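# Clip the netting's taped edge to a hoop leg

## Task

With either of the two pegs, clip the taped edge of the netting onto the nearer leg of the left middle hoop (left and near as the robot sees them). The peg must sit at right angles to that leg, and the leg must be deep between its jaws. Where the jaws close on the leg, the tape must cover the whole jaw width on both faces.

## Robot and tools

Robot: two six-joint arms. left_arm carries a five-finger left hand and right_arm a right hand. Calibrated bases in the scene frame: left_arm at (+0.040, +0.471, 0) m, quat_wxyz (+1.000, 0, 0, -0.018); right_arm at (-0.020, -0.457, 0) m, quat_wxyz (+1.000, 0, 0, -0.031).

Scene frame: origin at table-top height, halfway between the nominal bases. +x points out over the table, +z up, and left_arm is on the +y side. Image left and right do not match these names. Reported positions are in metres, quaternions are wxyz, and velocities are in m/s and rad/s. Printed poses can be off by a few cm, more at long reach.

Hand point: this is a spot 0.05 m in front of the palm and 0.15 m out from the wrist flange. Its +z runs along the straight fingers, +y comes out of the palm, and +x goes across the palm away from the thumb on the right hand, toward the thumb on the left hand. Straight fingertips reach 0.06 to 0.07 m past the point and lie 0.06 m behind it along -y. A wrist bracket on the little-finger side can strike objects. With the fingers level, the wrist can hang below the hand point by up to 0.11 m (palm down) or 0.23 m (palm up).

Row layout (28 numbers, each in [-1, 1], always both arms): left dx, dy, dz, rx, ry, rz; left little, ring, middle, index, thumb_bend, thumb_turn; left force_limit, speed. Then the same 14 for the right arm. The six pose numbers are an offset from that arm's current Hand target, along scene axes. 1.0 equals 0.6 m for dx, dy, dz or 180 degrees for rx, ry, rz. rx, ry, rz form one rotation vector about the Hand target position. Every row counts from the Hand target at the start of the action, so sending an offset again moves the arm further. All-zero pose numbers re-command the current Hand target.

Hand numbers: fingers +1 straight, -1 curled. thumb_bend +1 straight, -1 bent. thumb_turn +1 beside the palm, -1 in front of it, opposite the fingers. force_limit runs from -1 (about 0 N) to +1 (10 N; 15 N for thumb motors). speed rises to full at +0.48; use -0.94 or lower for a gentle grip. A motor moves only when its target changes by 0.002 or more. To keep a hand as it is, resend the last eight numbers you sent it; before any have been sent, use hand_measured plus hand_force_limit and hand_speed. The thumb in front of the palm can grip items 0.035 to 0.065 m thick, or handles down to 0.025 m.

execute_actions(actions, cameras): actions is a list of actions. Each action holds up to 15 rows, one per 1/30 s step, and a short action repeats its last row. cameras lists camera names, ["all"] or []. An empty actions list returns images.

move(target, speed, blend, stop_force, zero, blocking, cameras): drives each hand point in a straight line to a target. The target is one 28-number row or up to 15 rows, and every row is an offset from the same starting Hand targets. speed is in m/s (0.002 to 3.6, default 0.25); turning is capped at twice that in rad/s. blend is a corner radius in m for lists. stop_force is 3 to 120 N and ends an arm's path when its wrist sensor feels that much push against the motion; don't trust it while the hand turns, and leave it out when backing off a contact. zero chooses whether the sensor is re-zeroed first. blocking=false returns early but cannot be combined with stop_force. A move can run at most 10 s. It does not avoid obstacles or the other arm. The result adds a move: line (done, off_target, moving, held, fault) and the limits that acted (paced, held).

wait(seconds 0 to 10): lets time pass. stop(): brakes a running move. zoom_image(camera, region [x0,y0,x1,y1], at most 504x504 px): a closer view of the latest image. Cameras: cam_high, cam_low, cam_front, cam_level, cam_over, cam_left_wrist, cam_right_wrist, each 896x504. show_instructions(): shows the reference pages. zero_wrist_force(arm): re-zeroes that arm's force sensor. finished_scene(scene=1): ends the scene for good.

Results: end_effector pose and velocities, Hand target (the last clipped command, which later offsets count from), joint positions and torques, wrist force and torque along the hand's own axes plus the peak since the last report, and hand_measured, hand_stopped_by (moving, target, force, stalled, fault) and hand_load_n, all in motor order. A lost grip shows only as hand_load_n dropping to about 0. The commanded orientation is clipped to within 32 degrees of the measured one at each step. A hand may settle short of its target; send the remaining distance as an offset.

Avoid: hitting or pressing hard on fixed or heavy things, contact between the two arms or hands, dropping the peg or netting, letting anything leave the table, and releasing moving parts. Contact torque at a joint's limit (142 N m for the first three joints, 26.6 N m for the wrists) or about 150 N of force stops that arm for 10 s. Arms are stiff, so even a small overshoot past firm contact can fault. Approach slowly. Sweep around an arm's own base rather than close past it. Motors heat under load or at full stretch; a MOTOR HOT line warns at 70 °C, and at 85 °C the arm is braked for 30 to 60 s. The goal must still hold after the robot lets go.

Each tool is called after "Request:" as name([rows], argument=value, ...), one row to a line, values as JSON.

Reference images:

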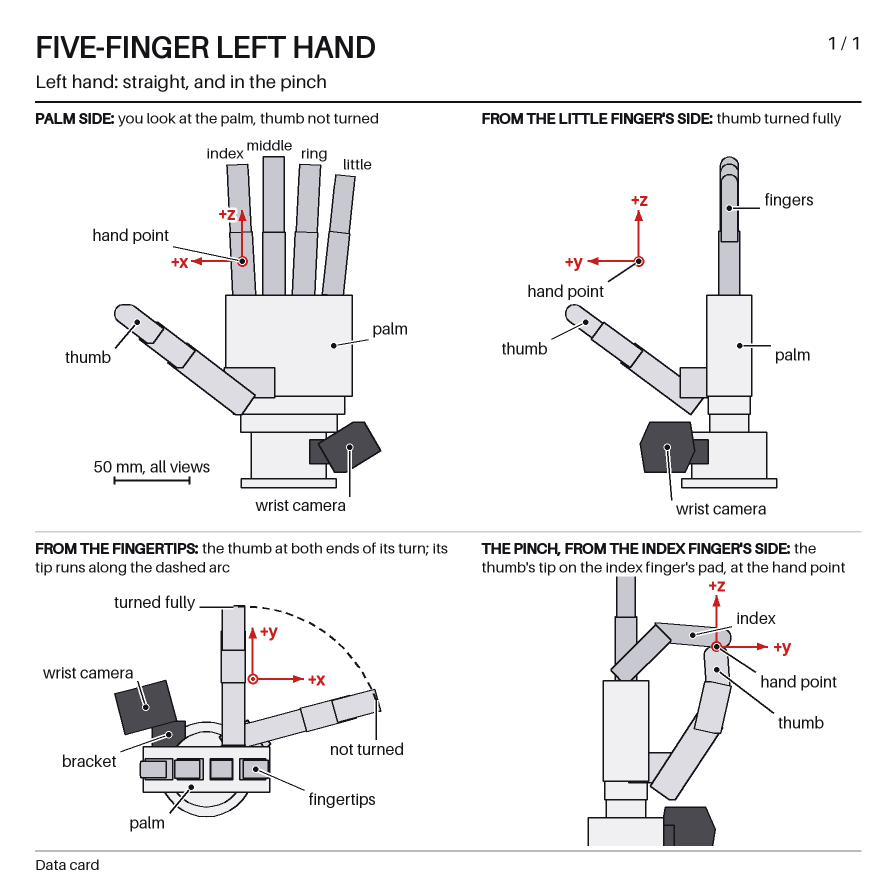

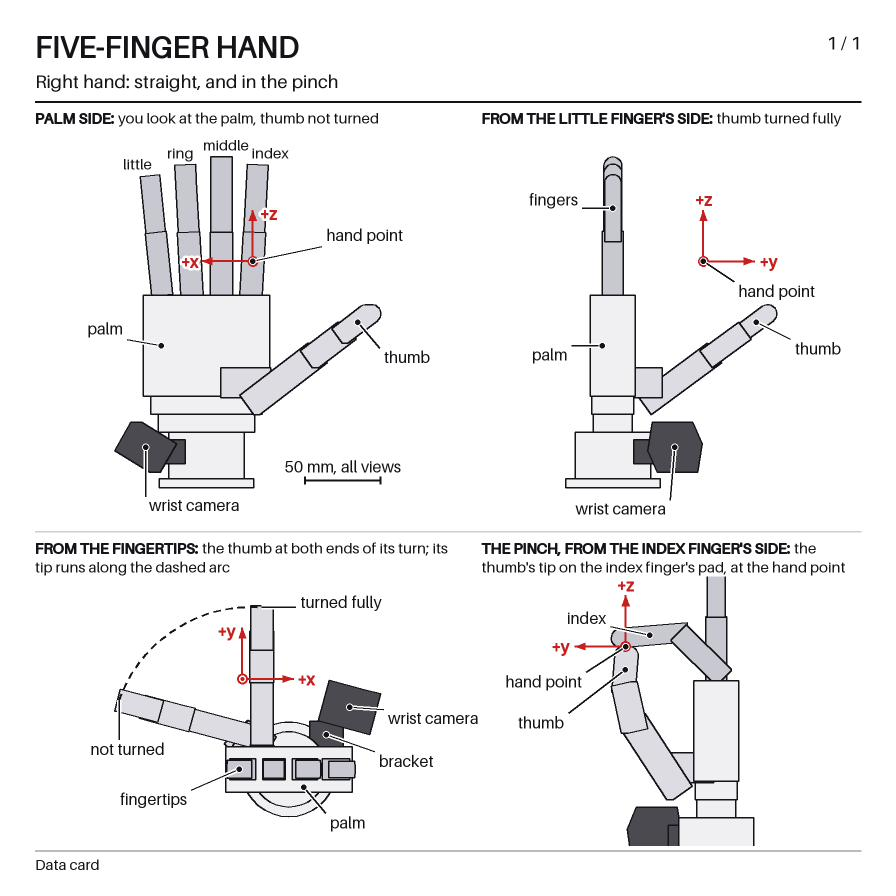

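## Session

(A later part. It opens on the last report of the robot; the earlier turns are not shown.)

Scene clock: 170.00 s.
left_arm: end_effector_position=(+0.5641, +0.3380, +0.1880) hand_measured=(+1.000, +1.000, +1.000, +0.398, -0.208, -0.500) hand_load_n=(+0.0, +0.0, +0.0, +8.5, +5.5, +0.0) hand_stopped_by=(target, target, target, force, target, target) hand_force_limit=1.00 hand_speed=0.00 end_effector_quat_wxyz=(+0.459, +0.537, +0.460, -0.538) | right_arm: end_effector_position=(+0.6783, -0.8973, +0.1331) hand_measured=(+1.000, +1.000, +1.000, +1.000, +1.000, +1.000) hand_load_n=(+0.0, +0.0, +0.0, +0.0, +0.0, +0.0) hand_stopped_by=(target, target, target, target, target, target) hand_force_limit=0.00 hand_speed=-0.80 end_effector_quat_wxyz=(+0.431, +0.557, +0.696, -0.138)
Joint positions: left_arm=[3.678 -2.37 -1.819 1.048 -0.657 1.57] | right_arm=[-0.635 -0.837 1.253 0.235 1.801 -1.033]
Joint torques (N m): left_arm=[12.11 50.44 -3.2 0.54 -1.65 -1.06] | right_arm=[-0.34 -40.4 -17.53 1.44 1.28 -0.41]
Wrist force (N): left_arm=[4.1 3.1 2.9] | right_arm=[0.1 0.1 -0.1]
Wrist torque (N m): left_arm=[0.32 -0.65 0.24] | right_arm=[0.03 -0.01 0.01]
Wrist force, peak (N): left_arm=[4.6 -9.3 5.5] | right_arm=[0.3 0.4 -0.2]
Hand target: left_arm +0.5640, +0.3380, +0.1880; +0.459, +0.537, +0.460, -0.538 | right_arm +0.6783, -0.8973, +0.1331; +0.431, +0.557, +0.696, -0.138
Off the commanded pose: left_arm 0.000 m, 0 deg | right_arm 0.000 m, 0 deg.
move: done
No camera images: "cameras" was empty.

Request:
move([
  [0,0,0,0,0,0, 1,1,1,-0.26,-0.215,-0.5, 1.0,-0.3, 0,0,0,0,0,0, 1,1,1,1,1,1,0,-0.8],
  [-0.0025,0.0004,0,0,0,0, 1,1,1,-0.26,-0.215,-0.5, 1.0,-0.3, 0,0,0,0,0,0, 1,1,1,1,1,1,0,-0.8],
], speed=0.02, cameras=[])

Request:
move([
  [0,0,0,0,0,0, 1,1,1,-0.27,-0.218,-0.5, 1.0,-0.3, 0,0,0,0,0,0, 1,1,1,1,1,1,0,-0.8],
  [-0.002,0.0003,0,0,0,0, 1,1,1,-0.27,-0.218,-0.5, 1.0,-0.3, 0,0,0,0,0,0, 1,1,1,1,1,1,0,-0.8],
], speed=0.02, cameras=["cam_over","cam_left_wrist"])

Request:
zoom_image(camera="cam_over", region=[148, 172, 212, 236])

Scene clock: 171.53 s.
left_arm: end_effector_position=(+0.5626, +0.3382, +0.1880) hand_measured=(+1.000, +1.000, +1.000, +0.370, -0.208, -0.500) hand_load_n=(+0.0, +0.0, +0.0, +10.0, +6.5, +0.0) hand_stopped_by=(target, target, target, force, target, target) hand_force_limit=1.00 hand_speed=-0.30 end_effector_quat_wxyz=(+0.459, +0.537, +0.460, -0.538) | right_arm: end_effector_position=(+0.6783, -0.8973, +0.1331) hand_measured=(+1.000, +1.000, +1.000, +1.000, +1.000, +1.000) hand_load_n=(+0.0, +0.0, +0.0, +0.0, +0.0, +0.0) hand_stopped_by=(target, target, target, target, target, target) hand_force_limit=0.00 hand_speed=-0.80 end_effector_quat_wxyz=(+0.431, +0.557, +0.696, -0.138)
Joint positions: left_arm=[3.68 -2.368 -1.823 1.051 -0.659 1.57] | right_arm=[-0.635 -0.837 1.253 0.235 1.801 -1.033]
Joint torques (N m): left_arm=[12.25 49.16 -3.98 0.73 -1.96 -0.6] | right_arm=[0.17 -40.53 -17.43 1.49 1.22 -0.46]
Wrist force (N): left_arm=[4.3 4.5 3.0] | right_arm=[0.2 0.0 0.1]
Wrist torque (N m): left_arm=[0.32 -0.65 0.23] | right_arm=[0.00 -0.04 0.01]
Wrist force, peak (N): left_arm=[4.2 -4.6 5.4] | right_arm=[0.2 0.5 -0.1]
Hand target: left_arm +0.5625, +0.3382, +0.1880; +0.459, +0.537, +0.460, -0.538 | right_arm +0.6783, -0.8973, +0.1331; +0.431, +0.557, +0.696, -0.138
Off the commanded pose: left_arm 0.000 m, 0 deg | right_arm 0.000 m, 0 deg.
move: done
No camera images: "cameras" was empty.

Scene clock: 172.73 s.
left_arm: end_effector_position=(+0.5613, +0.3384, +0.1880) hand_measured=(+1.000, +1.000, +1.000, +0.370, -0.212, -0.500) hand_load_n=(+0.0, +0.0, +0.0, +8.0, +5.5, +0.0) hand_stopped_by=(target, target, target, force, target, target) hand_force_limit=1.00 hand_speed=-0.30 end_effector_quat_wxyz=(+0.459, +0.537, +0.460, -0.538) | right_arm: end_effector_position=(+0.6783, -0.8973, +0.1331) hand_measured=(+1.000, +1.000, +1.000, +1.000, +1.000, +1.000) hand_load_n=(+0.0, +0.0, +0.0, +0.0, +0.0, +0.0) hand_stopped_by=(target, target, target, target, target, target) hand_force_limit=0.00 hand_speed=-0.80 end_effector_quat_wxyz=(+0.431, +0.557, +0.696, -0.138)
Joint positions: left_arm=[3.682 -2.367 -1.827 1.053 -0.66 1.57] | right_arm=[-0.635 -0.837 1.253 0.235 1.801 -1.033]
Joint torques (N m): left_arm=[10.86 48.45 -3.57 0.73 -2.09 -0.41] | right_arm=[0.33 -40.46 -17.4 1.46 1.33 -0.6]
Wrist force (N): left_arm=[4.1 4.5 1.6] | right_arm=[0.3 0.2 0.0]
Wrist torque (N m): left_arm=[0.30 -0.61 0.23] | right_arm=[0.03 -0.04 0.02]
Wrist force, peak (N): left_arm=[4.2 6.1 2.4] | right_arm=[0.5 0.0 0.0]
Hand target: left_arm +0.5613, +0.3384, +0.1880; +0.459, +0.537, +0.460, -0.538 | right_arm +0.6783, -0.8973, +0.1331; +0.431, +0.557, +0.696, -0.138
Off the commanded pose: left_arm 0.000 m, 0 deg | right_arm 0.000 m, 0 deg.
move: done
Images, in order (width x height): cam_over 896x504, cam_left_wrist 896x504.

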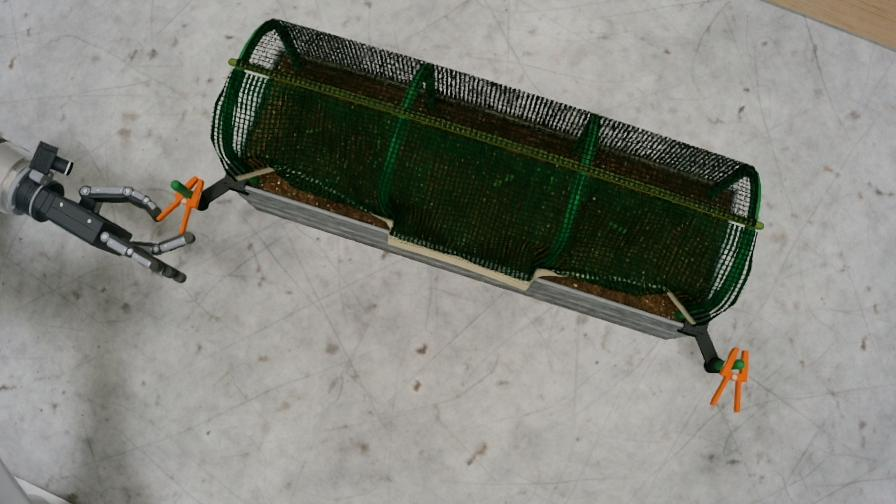

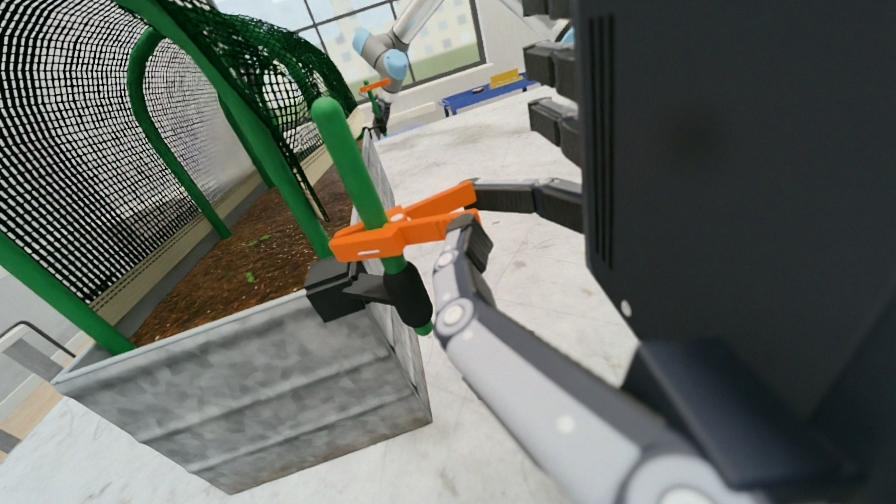

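Scaled by 7.875 from the camera's 896x504 image, which has a finer 1280x720 frame.

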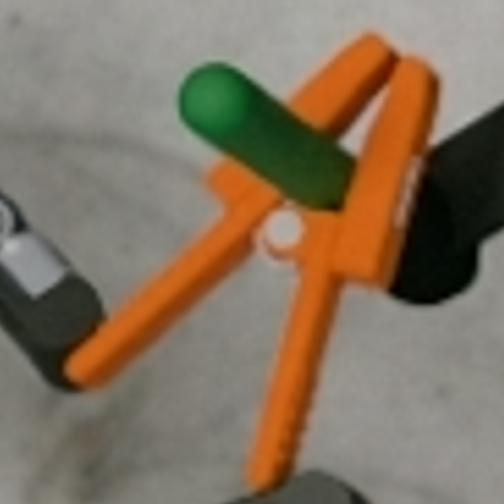

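Request:
move([
  [0,0,0,0,0,0, 1,1,1,0.75,0.3,-0.5, -0.6,-0.6, 0,0,0,0,0,0, 1,1,1,1,1,1,0,-0.8],
  [0.0085,-0.0017,0,0,0,0.1167, 1,1,1,0.75,0.3,-0.5, -0.6,-0.6, 0,0,0,0,0,0, 1,1,1,1,1,1,0,-0.8],
], speed=0.06, cameras=["cam_over","cam_left_wrist"])

Request:
zoom_image(camera="cam_over", region=[132, 168, 212, 248])

Scene clock: 183.73 s.
left_arm: end_effector_position=(+0.5664, +0.3374, +0.1880) hand_measured=(+1.000, +1.000, +1.000, +0.750, +0.300, -0.500) hand_load_n=(+0.0, +0.0, +0.0, +0.0, +0.0, +0.0) hand_stopped_by=(target, target, target, target, target, target) hand_force_limit=-0.60 hand_speed=-0.60 end_effector_quat_wxyz=(+0.549, +0.445, +0.550, -0.445) end_effector_velocity=(+0.000, +0.000, +0.000) end_effector_angular_velocity=(+0.000, +0.000, +0.005) | right_arm: end_effector_position=(+0.6783, -0.8973, +0.1331) hand_measured=(+1.000, +1.000, +1.000, +1.000, +1.000, +1.000) hand_load_n=(+0.0, +0.0, +0.0, +0.0, +0.0, +0.0) hand_stopped_by=(target, target, target, target, target, target) hand_force_limit=0.00 hand_speed=-0.80 end_effector_quat_wxyz=(+0.431, +0.557, +0.696, -0.138)
Joint positions: left_arm=[3.728 -2.268 -2.1 1.227 -0.341 1.569] | right_arm=[-0.635 -0.837 1.253 0.235 1.801 -1.033]
Joint velocities: left_arm=[0 0.001 -0.003 0.002 0.005 0] | right_arm=[within noise]
Joint torques (N m): left_arm=[9.72 42.67 -6.89 1.04 1.73 -1.59] | right_arm=[0.02 -40.69 -17.28 1.49 1.23 -0.54]
Wrist force (N): left_arm=[3.6 2.3 -0.4] | right_arm=[0.1 0.1 0.1]
Wrist torque (N m): left_arm=[0.31 -0.65 0.36] | right_arm=[0.02 -0.01 0.00]
Wrist force, peak (N): left_arm=[4.5 5.1 1.5] | right_arm=[0.0 0.6 -0.3]
Hand target: left_arm +0.5664, +0.3374, +0.1880; +0.549, +0.445, +0.550, -0.445 | right_arm +0.6783, -0.8973, +0.1331; +0.431, +0.557, +0.696, -0.138
Off the commanded pose: left_arm 0.000 m, 0 deg | right_arm 0.000 m, 0 deg.
move: done
Images, in order (width x height): cam_over 896x504, cam_left_wrist 896x504.

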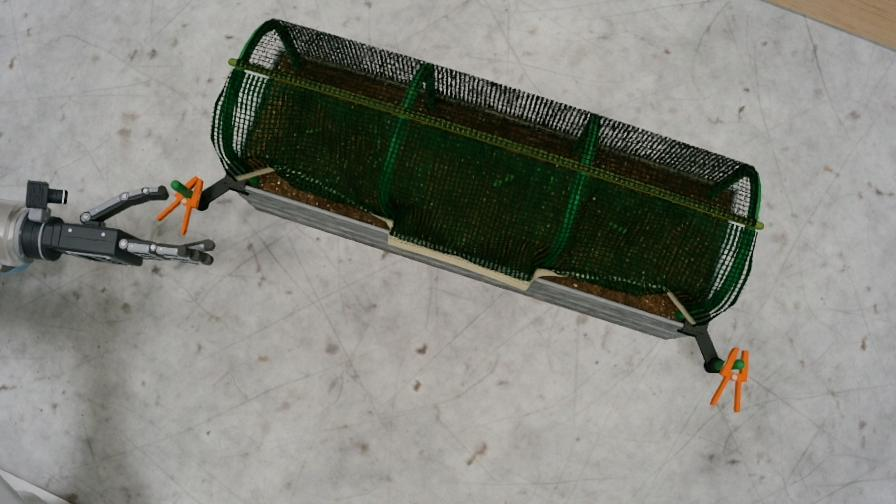

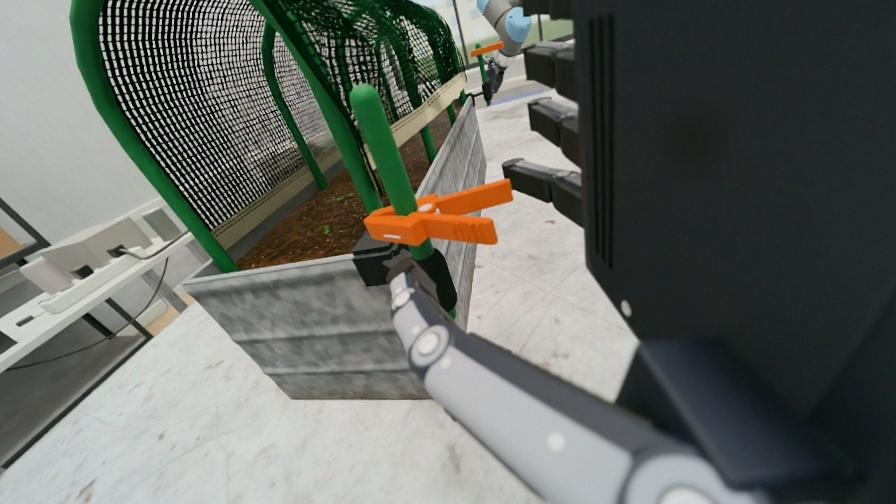

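Scaled by 6.300 from the camera's 896x504 image, which has a finer 1280x720 frame.

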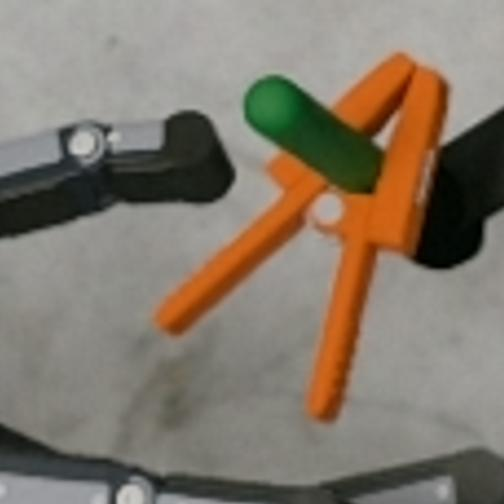

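Request:
move(target=[0,0,0,0,0,0, 1,1,1,0.75,-0.05,-0.5, -0.6,-0.8, 0,0,0,0,0,0, 1,1,1,1,1,1,0,-0.8], cameras=["cam_over","cam_left_wrist"])

Request:
zoom_image(camera="cam_over", region=[132, 168, 212, 248])

Scene clock: 186.23 s.
left_arm: end_effector_position=(+0.5664, +0.3374, +0.1880) hand_measured=(+1.000, +1.000, +1.000, +0.750, -0.050, -0.500) hand_load_n=(+0.0, +0.0, +0.0, +0.0, +0.0, +0.0) hand_stopped_by=(target, target, target, target, target, target) hand_force_limit=-0.60 hand_speed=-0.80 end_effector_quat_wxyz=(+0.549, +0.445, +0.550, -0.445) | right_arm: end_effector_position=(+0.6783, -0.8973, +0.1331) hand_measured=(+1.000, +1.000, +1.000, +1.000, +1.000, +1.000) hand_load_n=(+0.0, +0.0, +0.0, +0.0, +0.0, +0.0) hand_stopped_by=(target, target, target, target, target, target) hand_force_limit=0.00 hand_speed=-0.80 end_effector_quat_wxyz=(+0.431, +0.557, +0.696, -0.138)
Joint positions: left_arm=[3.728 -2.268 -2.101 1.228 -0.341 1.569] | right_arm=[-0.635 -0.837 1.253 0.235 1.801 -1.033]
Joint torques (N m): left_arm=[9.27 42.5 -5.64 1.17 1.56 -1.61] | right_arm=[0.65 -40.41 -17.38 1.39 1.31 -0.57]
Wrist force (N): left_arm=[3.5 2.1 -0.5] | right_arm=[0.0 0.0 -0.1]
Wrist torque (N m): left_arm=[0.29 -0.63 0.37] | right_arm=[0.02 0.01 -0.01]
Wrist force, peak (N): left_arm=[3.8 2.3 -0.3] | right_arm=[0.6 0.0 -0.2]
Hand target: left_arm +0.5664, +0.3374, +0.1880; +0.549, +0.445, +0.550, -0.445 | right_arm +0.6783, -0.8973, +0.1331; +0.431, +0.557, +0.696, -0.138
Off the commanded pose: left_arm 0.000 m, 0 deg | right_arm 0.000 m, 0 deg.
move: done
Images, in order (width x height): cam_over 896x504, cam_left_wrist 896x504.

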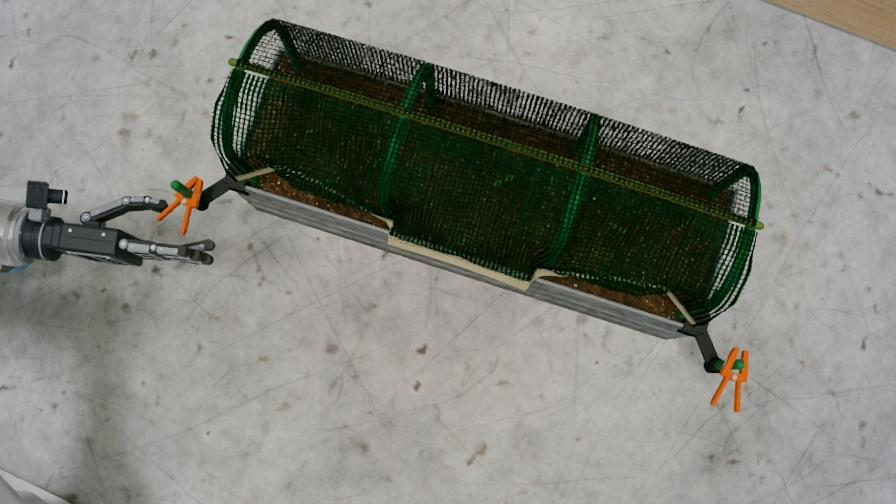

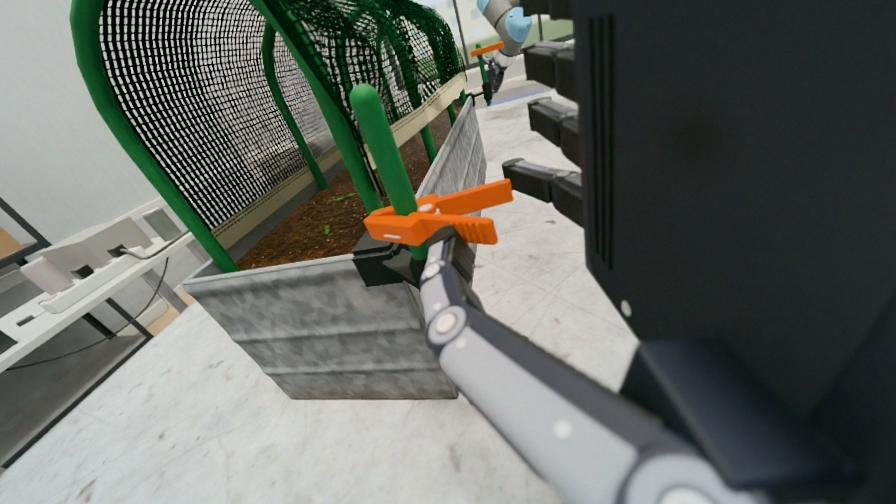

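Scaled by 6.300 from the camera's 896x504 image, which has a finer 1280x720 frame.

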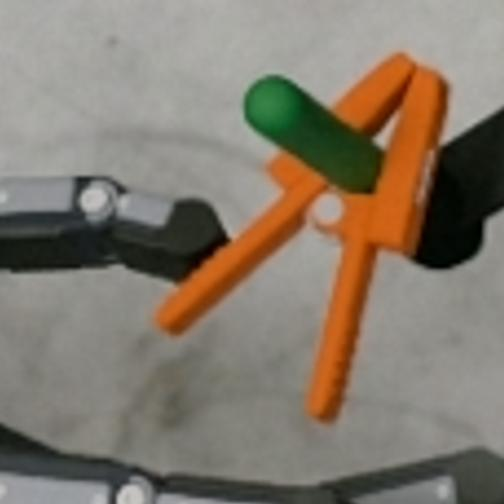

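Request:
move(target=[0,0,0,0,0,0, 1,1,1,0.38,-0.05,-0.5, -0.6,-0.8, 0,0,0,0,0,0, 1,1,1,1,1,1,0,-0.8], cameras=["cam_over","cam_left_wrist"])

Request:
zoom_image(camera="cam_over", region=[132, 168, 212, 248])

Scene clock: 187.60 s.
left_arm: end_effector_position=(+0.5664, +0.3374, +0.1880) hand_measured=(+1.000, +1.000, +1.000, +0.456, -0.050, -0.500) hand_load_n=(+0.0, +0.0, +0.0, +2.0, +0.0, +0.0) hand_stopped_by=(target, target, target, force, target, target) hand_force_limit=-0.60 hand_speed=-0.80 end_effector_quat_wxyz=(+0.549, +0.445, +0.550, -0.445) | right_arm: end_effector_position=(+0.6783, -0.8973, +0.1331) hand_measured=(+1.000, +1.000, +1.000, +1.000, +1.000, +1.000) hand_load_n=(+0.0, +0.0, +0.0, +0.0, +0.0, +0.0) hand_stopped_by=(target, target, target, target, target, target) hand_force_limit=0.00 hand_speed=-0.80 end_effector_quat_wxyz=(+0.431, +0.557, +0.696, -0.138)
Joint positions: left_arm=[3.728 -2.268 -2.101 1.228 -0.341 1.569] | right_arm=[-0.635 -0.837 1.253 0.235 1.801 -1.033]
Joint torques (N m): left_arm=[8.62 42.27 -5.59 0.58 1.41 -1.37] | right_arm=[0.19 -40.65 -17.67 1.4 1.33 -0.44]
Wrist force (N): left_arm=[3.7 -1.1 0.4] | right_arm=[0.3 0.2 0.2]
Wrist torque (N m): left_arm=[0.27 -0.64 0.39] | right_arm=[0.04 -0.06 0.03]
Wrist force, peak (N): left_arm=[3.8 2.2 -0.4] | right_arm=[0.3 0.3 -0.4]
Hand target: left_arm +0.5664, +0.3374, +0.1880; +0.549, +0.445, +0.550, -0.445 | right_arm +0.6783, -0.8973, +0.1331; +0.431, +0.557, +0.696, -0.138
Off the commanded pose: left_arm 0.000 m, 0 deg | right_arm 0.000 m, 0 deg.
move: done
Images, in order (width x height): cam_over 896x504, cam_left_wrist 896x504.

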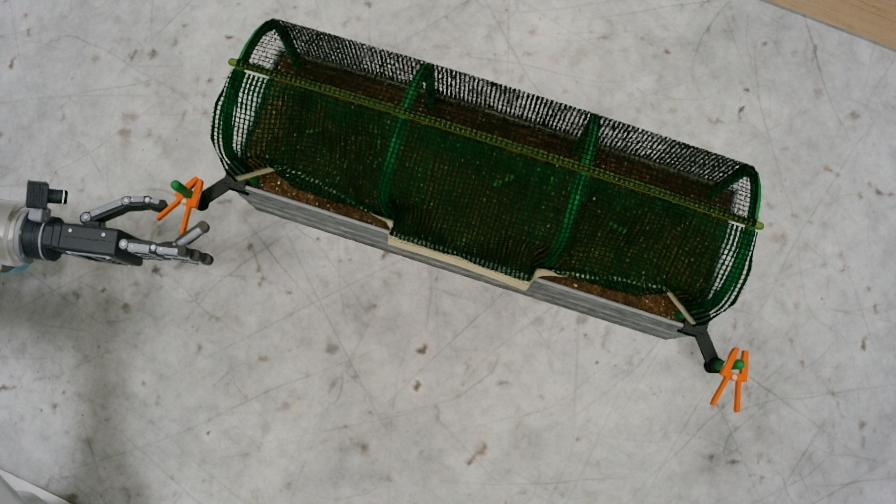

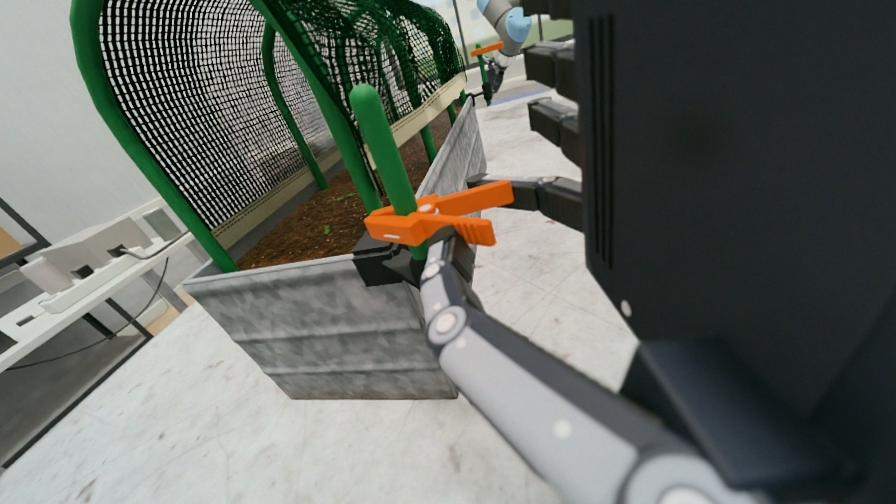

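Scaled by 6.300 from the camera's 896x504 image, which has a finer 1280x720 frame.

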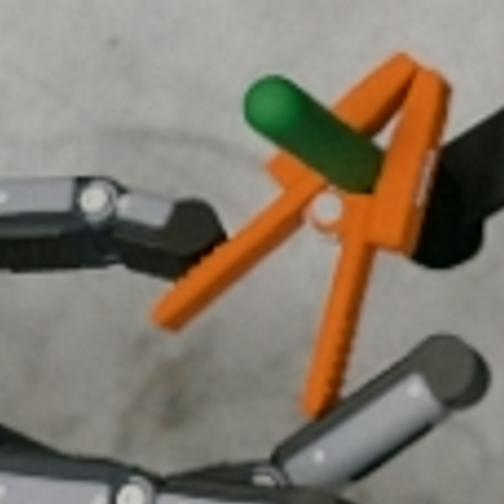

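Request:
move(target=[0,0,0,0,0,0, 1,1,1,0.38,-0.28,-0.5, 1.0,-0.7, 0,0,0,0,0,0, 1,1,1,1,1,1,0,-0.8], cameras=["cam_over","cam_left_wrist"])

Request:
zoom_image(camera="cam_over", region=[132, 168, 212, 248])

Scene clock: 188.60 s.
left_arm: end_effector_position=(+0.5664, +0.3374, +0.1880) hand_measured=(+1.000, +1.000, +1.000, +0.456, -0.272, -0.500) hand_load_n=(+0.0, +0.0, +0.0, +9.5, +11.0, +0.5) hand_stopped_by=(target, target, target, force, stalled, target) hand_force_limit=1.00 hand_speed=-0.70 end_effector_quat_wxyz=(+0.549, +0.445, +0.550, -0.445) | right_arm: end_effector_position=(+0.6783, -0.8973, +0.1331) hand_measured=(+1.000, +1.000, +1.000, +1.000, +1.000, +1.000) hand_load_n=(+0.0, +0.0, +0.0, +0.0, +0.0, +0.0) hand_stopped_by=(target, target, target, target, target, target) hand_force_limit=0.00 hand_speed=-0.80 end_effector_quat_wxyz=(+0.431, +0.557, +0.696, -0.138)
Joint positions: left_arm=[3.728 -2.268 -2.101 1.228 -0.34 1.569] | right_arm=[-0.635 -0.837 1.253 0.235 1.801 -1.033]
Joint torques (N m): left_arm=[8.23 41.57 0.02 -0.94 -0.86 -0.79] | right_arm=[0.26 -40.07 -16.89 1.49 1.45 -0.42]
Wrist force (N): left_arm=[4.5 4.7 2.3] | right_arm=[0.1 0.0 0.1]
Wrist torque (N m): left_arm=[0.34 -0.68 0.35] | right_arm=[0.01 -0.02 0.00]
Wrist force, peak (N): left_arm=[4.5 6.3 2.5] | right_arm=[0.2 0.6 -0.1]
Hand target: left_arm +0.5664, +0.3374, +0.1880; +0.549, +0.445, +0.550, -0.445 | right_arm +0.6783, -0.8973, +0.1331; +0.431, +0.557, +0.696, -0.138
Off the commanded pose: left_arm 0.000 m, 0 deg | right_arm 0.000 m, 0 deg.
move: done
Images, in order (width x height): cam_over 896x504, cam_left_wrist 896x504.

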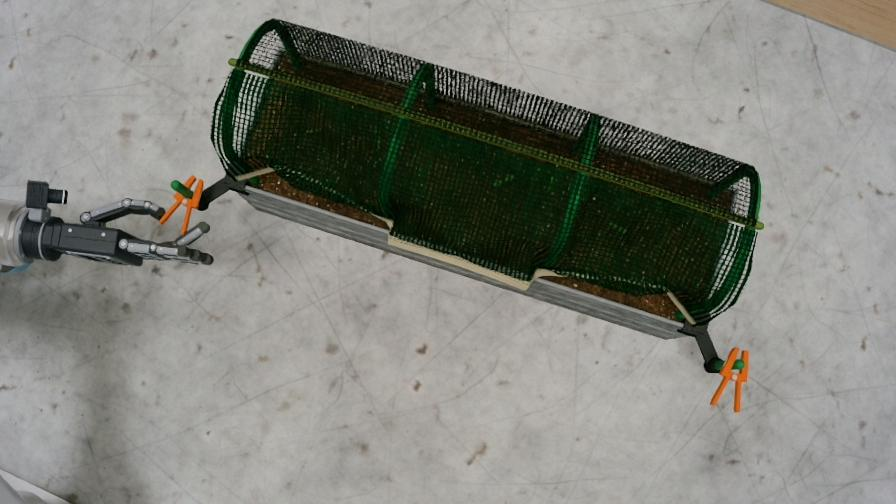

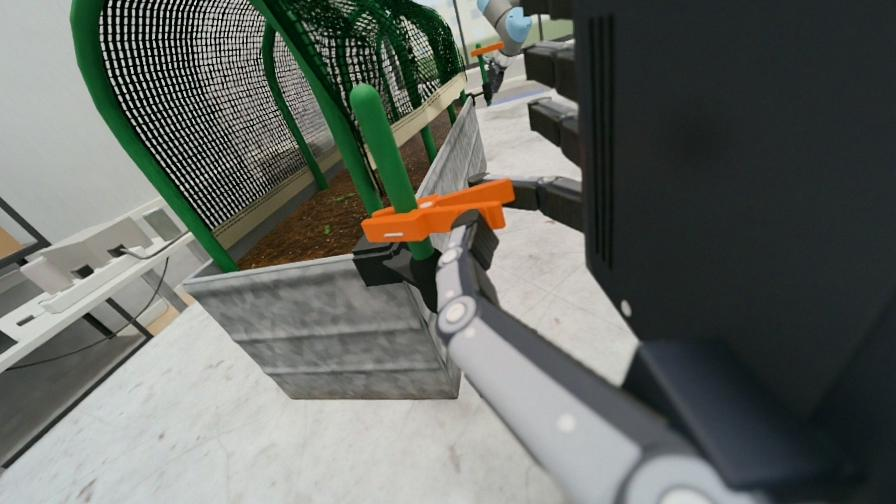

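Scaled by 6.300 from the camera's 896x504 image, which has a finer 1280x720 frame.

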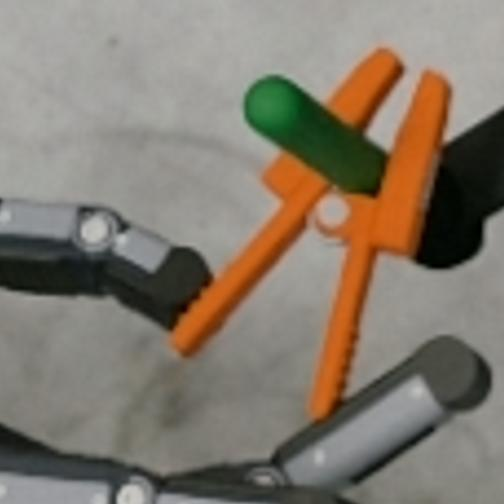

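Request:
move(target=[0,0,0,0,0,0, 1,1,1,0.30,-0.29,-0.5, 1.0,-0.3, 0,0,0,0,0,0, 1,1,1,1,1,1,0,-0.8], cameras=["cam_over","cam_left_wrist"])

Request:
zoom_image(camera="cam_over", region=[132, 168, 212, 248])

Scene clock: 189.30 s.
left_arm: end_effector_position=(+0.5663, +0.3374, +0.1880) hand_measured=(+1.000, +1.000, +1.000, +0.408, -0.280, -0.500) hand_load_n=(+0.0, +0.0, +0.0, +16.0, +11.5, +0.0) hand_stopped_by=(target, target, target, force, stalled, target) hand_force_limit=1.00 hand_speed=-0.30 end_effector_quat_wxyz=(+0.549, +0.445, +0.550, -0.445) | right_arm: end_effector_position=(+0.6783, -0.8973, +0.1331) hand_measured=(+1.000, +1.000, +1.000, +1.000, +1.000, +1.000) hand_load_n=(+0.0, -0.5, +0.0, +0.0, +0.0, +0.0) hand_stopped_by=(target, target, target, target, target, target) hand_force_limit=0.00 hand_speed=-0.80 end_effector_quat_wxyz=(+0.431, +0.557, +0.696, -0.138)
Joint positions: left_arm=[3.728 -2.268 -2.101 1.228 -0.341 1.569] | right_arm=[-0.635 -0.837 1.253 0.235 1.801 -1.033]
Joint torques (N m): left_arm=[7.29 42.09 2.04 -1.81 3.96 -0.38] | right_arm=[0.29 -40.22 -17.34 1.52 1.23 -0.54]
Wrist force (N): left_arm=[4.8 -6.4 2.2] | right_arm=[0.1 0.4 0.0]
Wrist torque (N m): left_arm=[0.35 -0.65 0.46] | right_arm=[0.07 -0.02 0.03]
Wrist force, peak (N): left_arm=[4.7 -7.0 2.6] | right_arm=[0.4 0.4 0.1]
Hand target: left_arm +0.5664, +0.3374, +0.1880; +0.549, +0.445, +0.550, -0.445 | right_arm +0.6783, -0.8973, +0.1331; +0.431, +0.557, +0.696, -0.138
Off the commanded pose: left_arm 0.000 m, 0 deg | right_arm 0.000 m, 0 deg.
move: done
Images, in order (width x height): cam_over 896x504, cam_left_wrist 896x504.

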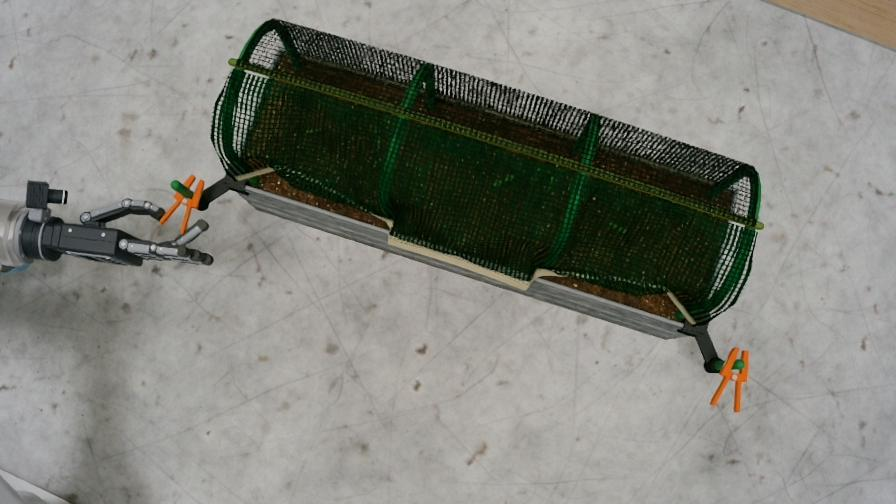

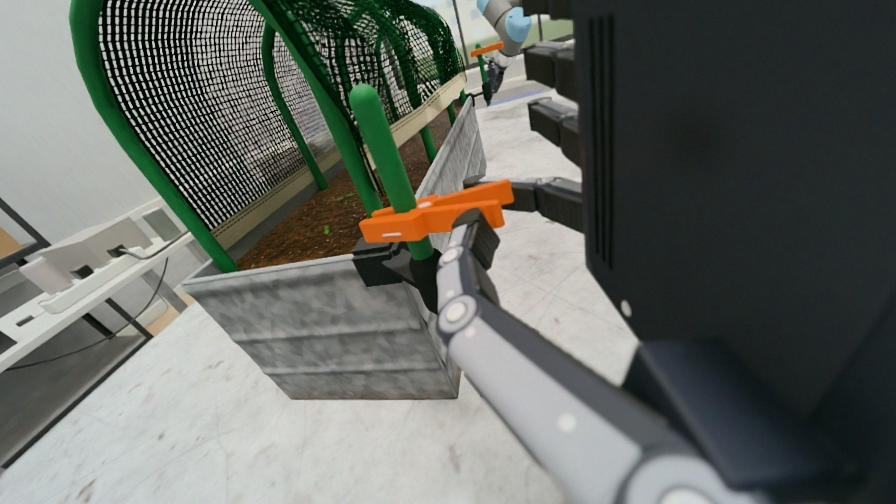

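Scaled by 6.300 from the camera's 896x504 image, which has a finer 1280x720 frame.

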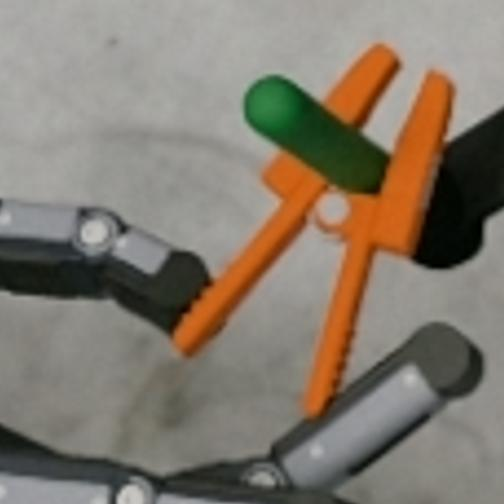

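Request:
move(target=[-0.0030,-0.0006,0,0,0,0, 1,1,1,0.30,-0.29,-0.5, 1.0,-0.3, 0,0,0,0,0,0, 1,1,1,1,1,1,0,-0.8], speed=0.02, cameras=[])

Request:
move(target=[0,0,0,0,0,0, 1,1,1,0.28,-0.295,-0.5, 1.0,-0.3, 0,0,0,0,0,0, 1,1,1,1,1,1,0,-0.8], speed=0.02, cameras=["cam_over","cam_left_wrist"])

Request:
zoom_image(camera="cam_over", region=[132, 168, 212, 248])

Scene clock: 190.30 s.
left_arm: end_effector_position=(+0.5647, +0.3370, +0.1880) hand_measured=(+1.000, +1.000, +1.000, +0.408, -0.280, -0.500) hand_load_n=(+0.0, +0.0, +0.5, +11.5, +13.0, +0.0) hand_stopped_by=(target, target, target, force, stalled, target) hand_force_limit=1.00 hand_speed=-0.30 end_effector_quat_wxyz=(+0.549, +0.445, +0.550, -0.445) | right_arm: end_effector_position=(+0.6783, -0.8973, +0.1331) hand_measured=(+1.000, +1.000, +1.000, +1.000, +1.000, +1.000) hand_load_n=(+0.0, +0.0, +0.0, +0.0, +0.0, +0.0) hand_stopped_by=(target, target, target, target, target, target) hand_force_limit=0.00 hand_speed=-0.80 end_effector_quat_wxyz=(+0.431, +0.557, +0.696, -0.138)
Joint positions: left_arm=[3.73 -2.266 -2.106 1.231 -0.342 1.569] | right_arm=[-0.635 -0.837 1.253 0.235 1.801 -1.033]
Joint torques (N m): left_arm=[11.57 44.1 -5.92 1.15 -1.57 0.77] | right_arm=[-0.31 -40.11 -17.25 1.46 1.29 -0.5]
Wrist force (N): left_arm=[4.1 4.0 3.4] | right_arm=[0.4 0.0 -0.1]
Wrist torque (N m): left_arm=[0.30 -0.61 0.37] | right_arm=[0.01 -0.07 0.02]
Wrist force, peak (N): left_arm=[4.8 -6.7 2.3] | right_arm=[0.3 0.4 -0.4]
Hand target: left_arm +0.5646, +0.3370, +0.1880; +0.549, +0.445, +0.550, -0.445 | right_arm +0.6783, -0.8973, +0.1331; +0.431, +0.557, +0.696, -0.138
Off the commanded pose: left_arm 0.000 m, 0 deg | right_arm 0.000 m, 0 deg.
move: done
No camera images: "cameras" was empty.

Scene clock: 190.80 s.
left_arm: end_effector_position=(+0.5646, +0.3370, +0.1880) hand_measured=(+1.000, +1.000, +1.000, +0.408, -0.284, -0.500) hand_load_n=(+0.0, +0.0, +0.0, +11.0, +11.5, +0.0) hand_stopped_by=(target, target, target, force, stalled, target) hand_force_limit=1.00 hand_speed=-0.30 end_effector_quat_wxyz=(+0.549, +0.445, +0.550, -0.445) | right_arm: end_effector_position=(+0.6783, -0.8973, +0.1331) hand_measured=(+1.000, +1.000, +1.000, +1.000, +1.000, +1.000) hand_load_n=(+0.0, +0.0, +0.0, +0.0, +0.0, +0.0) hand_stopped_by=(target, target, target, target, target, target) hand_force_limit=0.00 hand_speed=-0.80 end_effector_quat_wxyz=(+0.431, +0.557, +0.696, -0.138)
Joint positions: left_arm=[3.73 -2.266 -2.106 1.231 -0.342 1.569] | right_arm=[-0.635 -0.837 1.253 0.235 1.801 -1.033]
Joint torques (N m): left_arm=[9.63 42.91 -6.92 1.2 -1.72 1.37] | right_arm=[0.11 -40.12 -17.54 1.46 1.23 -0.48]
Wrist force (N): left_arm=[4.1 3.9 3.0] | right_arm=[0.2 0.0 0.3]
Wrist torque (N m): left_arm=[0.31 -0.63 0.37] | right_arm=[-0.01 -0.04 0.02]
Wrist force, peak (N): left_arm=[4.2 4.1 3.4] | right_arm=[0.5 0.0 -0.3]
Hand target: left_arm +0.5646, +0.3370, +0.1880; +0.549, +0.445, +0.550, -0.445 | right_arm +0.6783, -0.8973, +0.1331; +0.431, +0.557, +0.696, -0.138
Off the commanded pose: left_arm 0.000 m, 0 deg | right_arm 0.000 m, 0 deg.
move: done
Images, in order (width x height): cam_over 896x504, cam_left_wrist 896x504.

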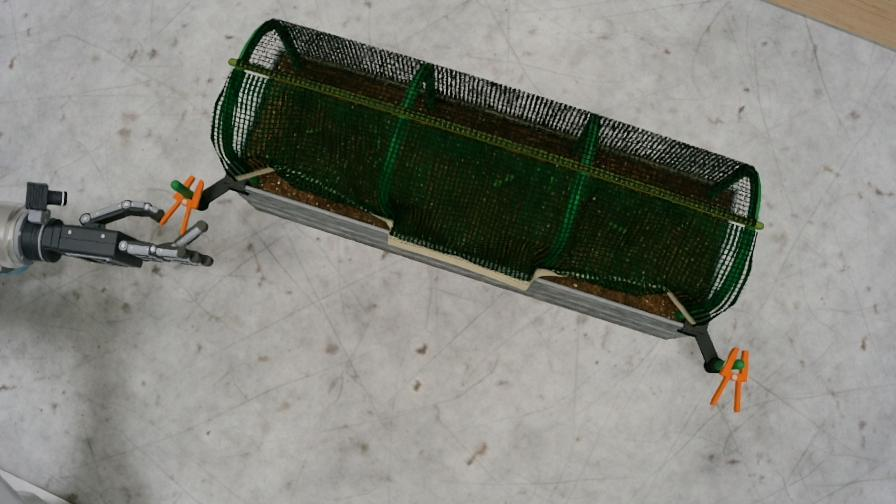

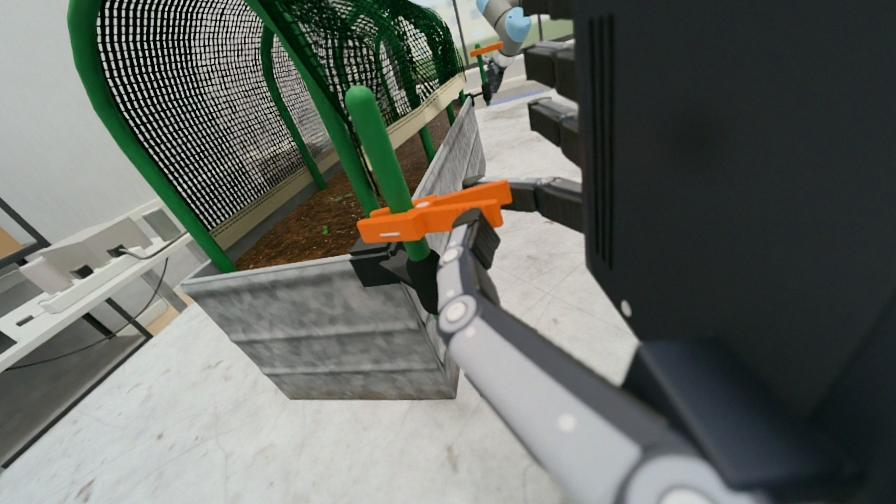

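Scaled by 6.300 from the camera's 896x504 image, which has a finer 1280x720 frame.

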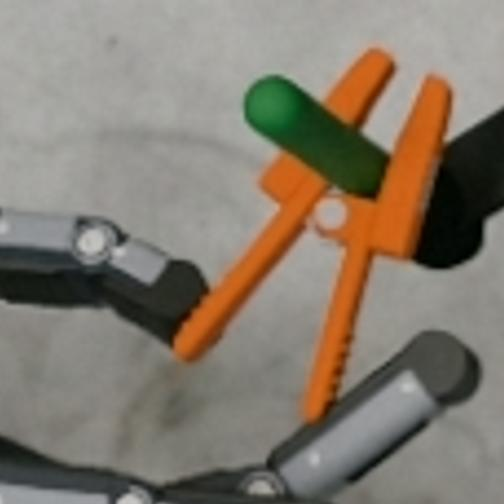

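Request:
move(target=[0,0,0,0,0,0, 1,1,1,0.27,-0.36,-0.5, 1.0,-0.5, 0,0,0,0,0,0, 1,1,1,1,1,1,0,-0.8], speed=0.02, cameras=["cam_over","cam_left_wrist"])

Request:
zoom_image(camera="cam_over", region=[132, 168, 212, 248])

Scene clock: 191.67 s.
left_arm: end_effector_position=(+0.5646, +0.3370, +0.1880) hand_measured=(+1.000, +1.000, +1.000, +0.408, -0.352, -0.500) hand_load_n=(+0.0, +0.0, +0.5, +10.5, +9.5, +0.5) hand_stopped_by=(target, target, target, force, target, target) hand_force_limit=1.00 hand_speed=-0.50 end_effector_quat_wxyz=(+0.549, +0.445, +0.550, -0.445) | right_arm: end_effector_position=(+0.6783, -0.8973, +0.1331) hand_measured=(+1.000, +1.000, +1.000, +1.000, +1.000, +1.000) hand_load_n=(-0.5, +0.0, +0.0, +0.0, +0.0, +0.0) hand_stopped_by=(target, target, target, target, target, target) hand_force_limit=0.00 hand_speed=-0.80 end_effector_quat_wxyz=(+0.431, +0.557, +0.696, -0.138)
Joint positions: left_arm=[3.73 -2.266 -2.106 1.231 -0.342 1.569] | right_arm=[-0.635 -0.837 1.253 0.235 1.801 -1.033]
Joint torques (N m): left_arm=[11.99 43.32 -5.86 0.93 -1.41 1.52] | right_arm=[0.34 -40.26 -17.51 1.56 1.27 -0.6]
Wrist force (N): left_arm=[4.1 3.3 2.6] | right_arm=[0.2 0.2 0.0]
Wrist torque (N m): left_arm=[0.32 -0.62 0.36] | right_arm=[0.04 -0.02 0.02]
Wrist force, peak (N): left_arm=[4.2 4.1 3.3] | right_arm=[0.4 0.0 -0.3]
Hand target: left_arm +0.5646, +0.3370, +0.1880; +0.549, +0.445, +0.550, -0.445 | right_arm +0.6783, -0.8973, +0.1331; +0.431, +0.557, +0.696, -0.138
Off the commanded pose: left_arm 0.000 m, 0 deg | right_arm 0.000 m, 0 deg.
move: done
Images, in order (width x height): cam_over 896x504, cam_left_wrist 896x504.

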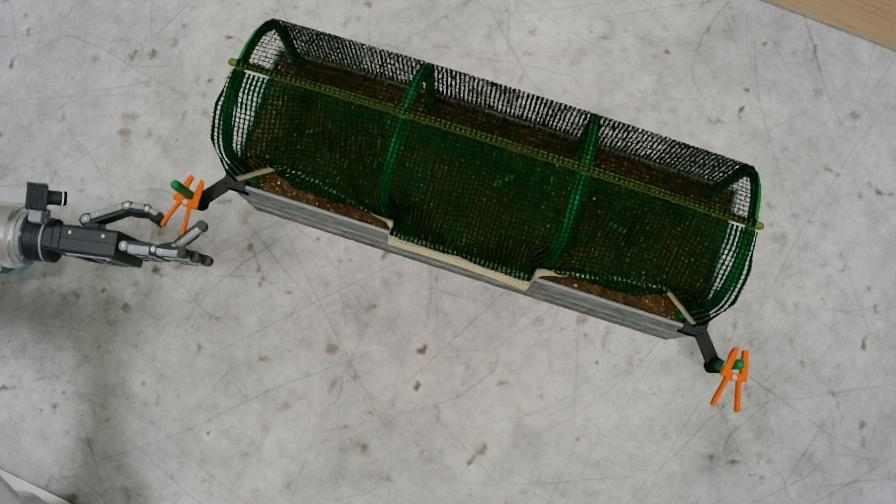

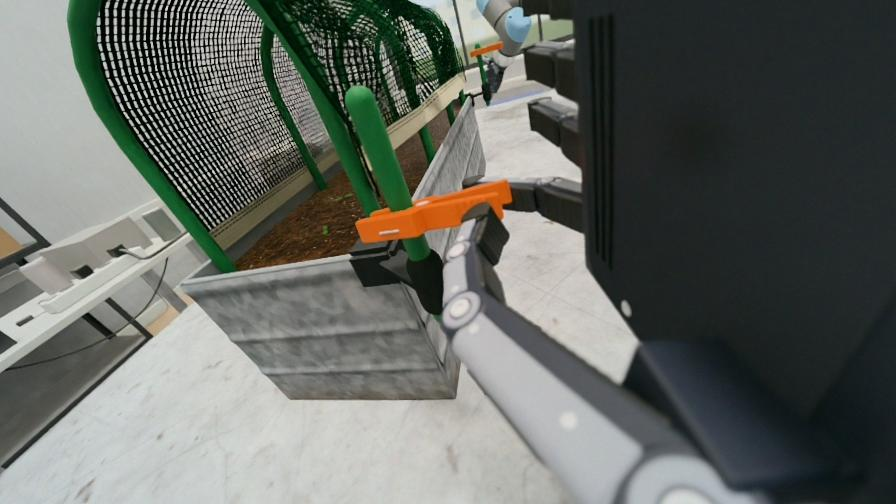

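Scaled by 6.300 from the camera's 896x504 image, which has a finer 1280x720 frame.

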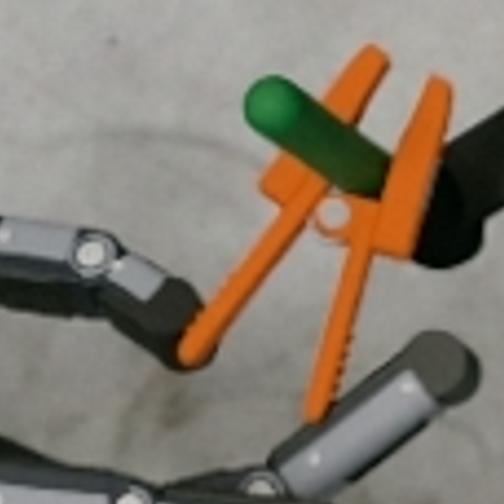

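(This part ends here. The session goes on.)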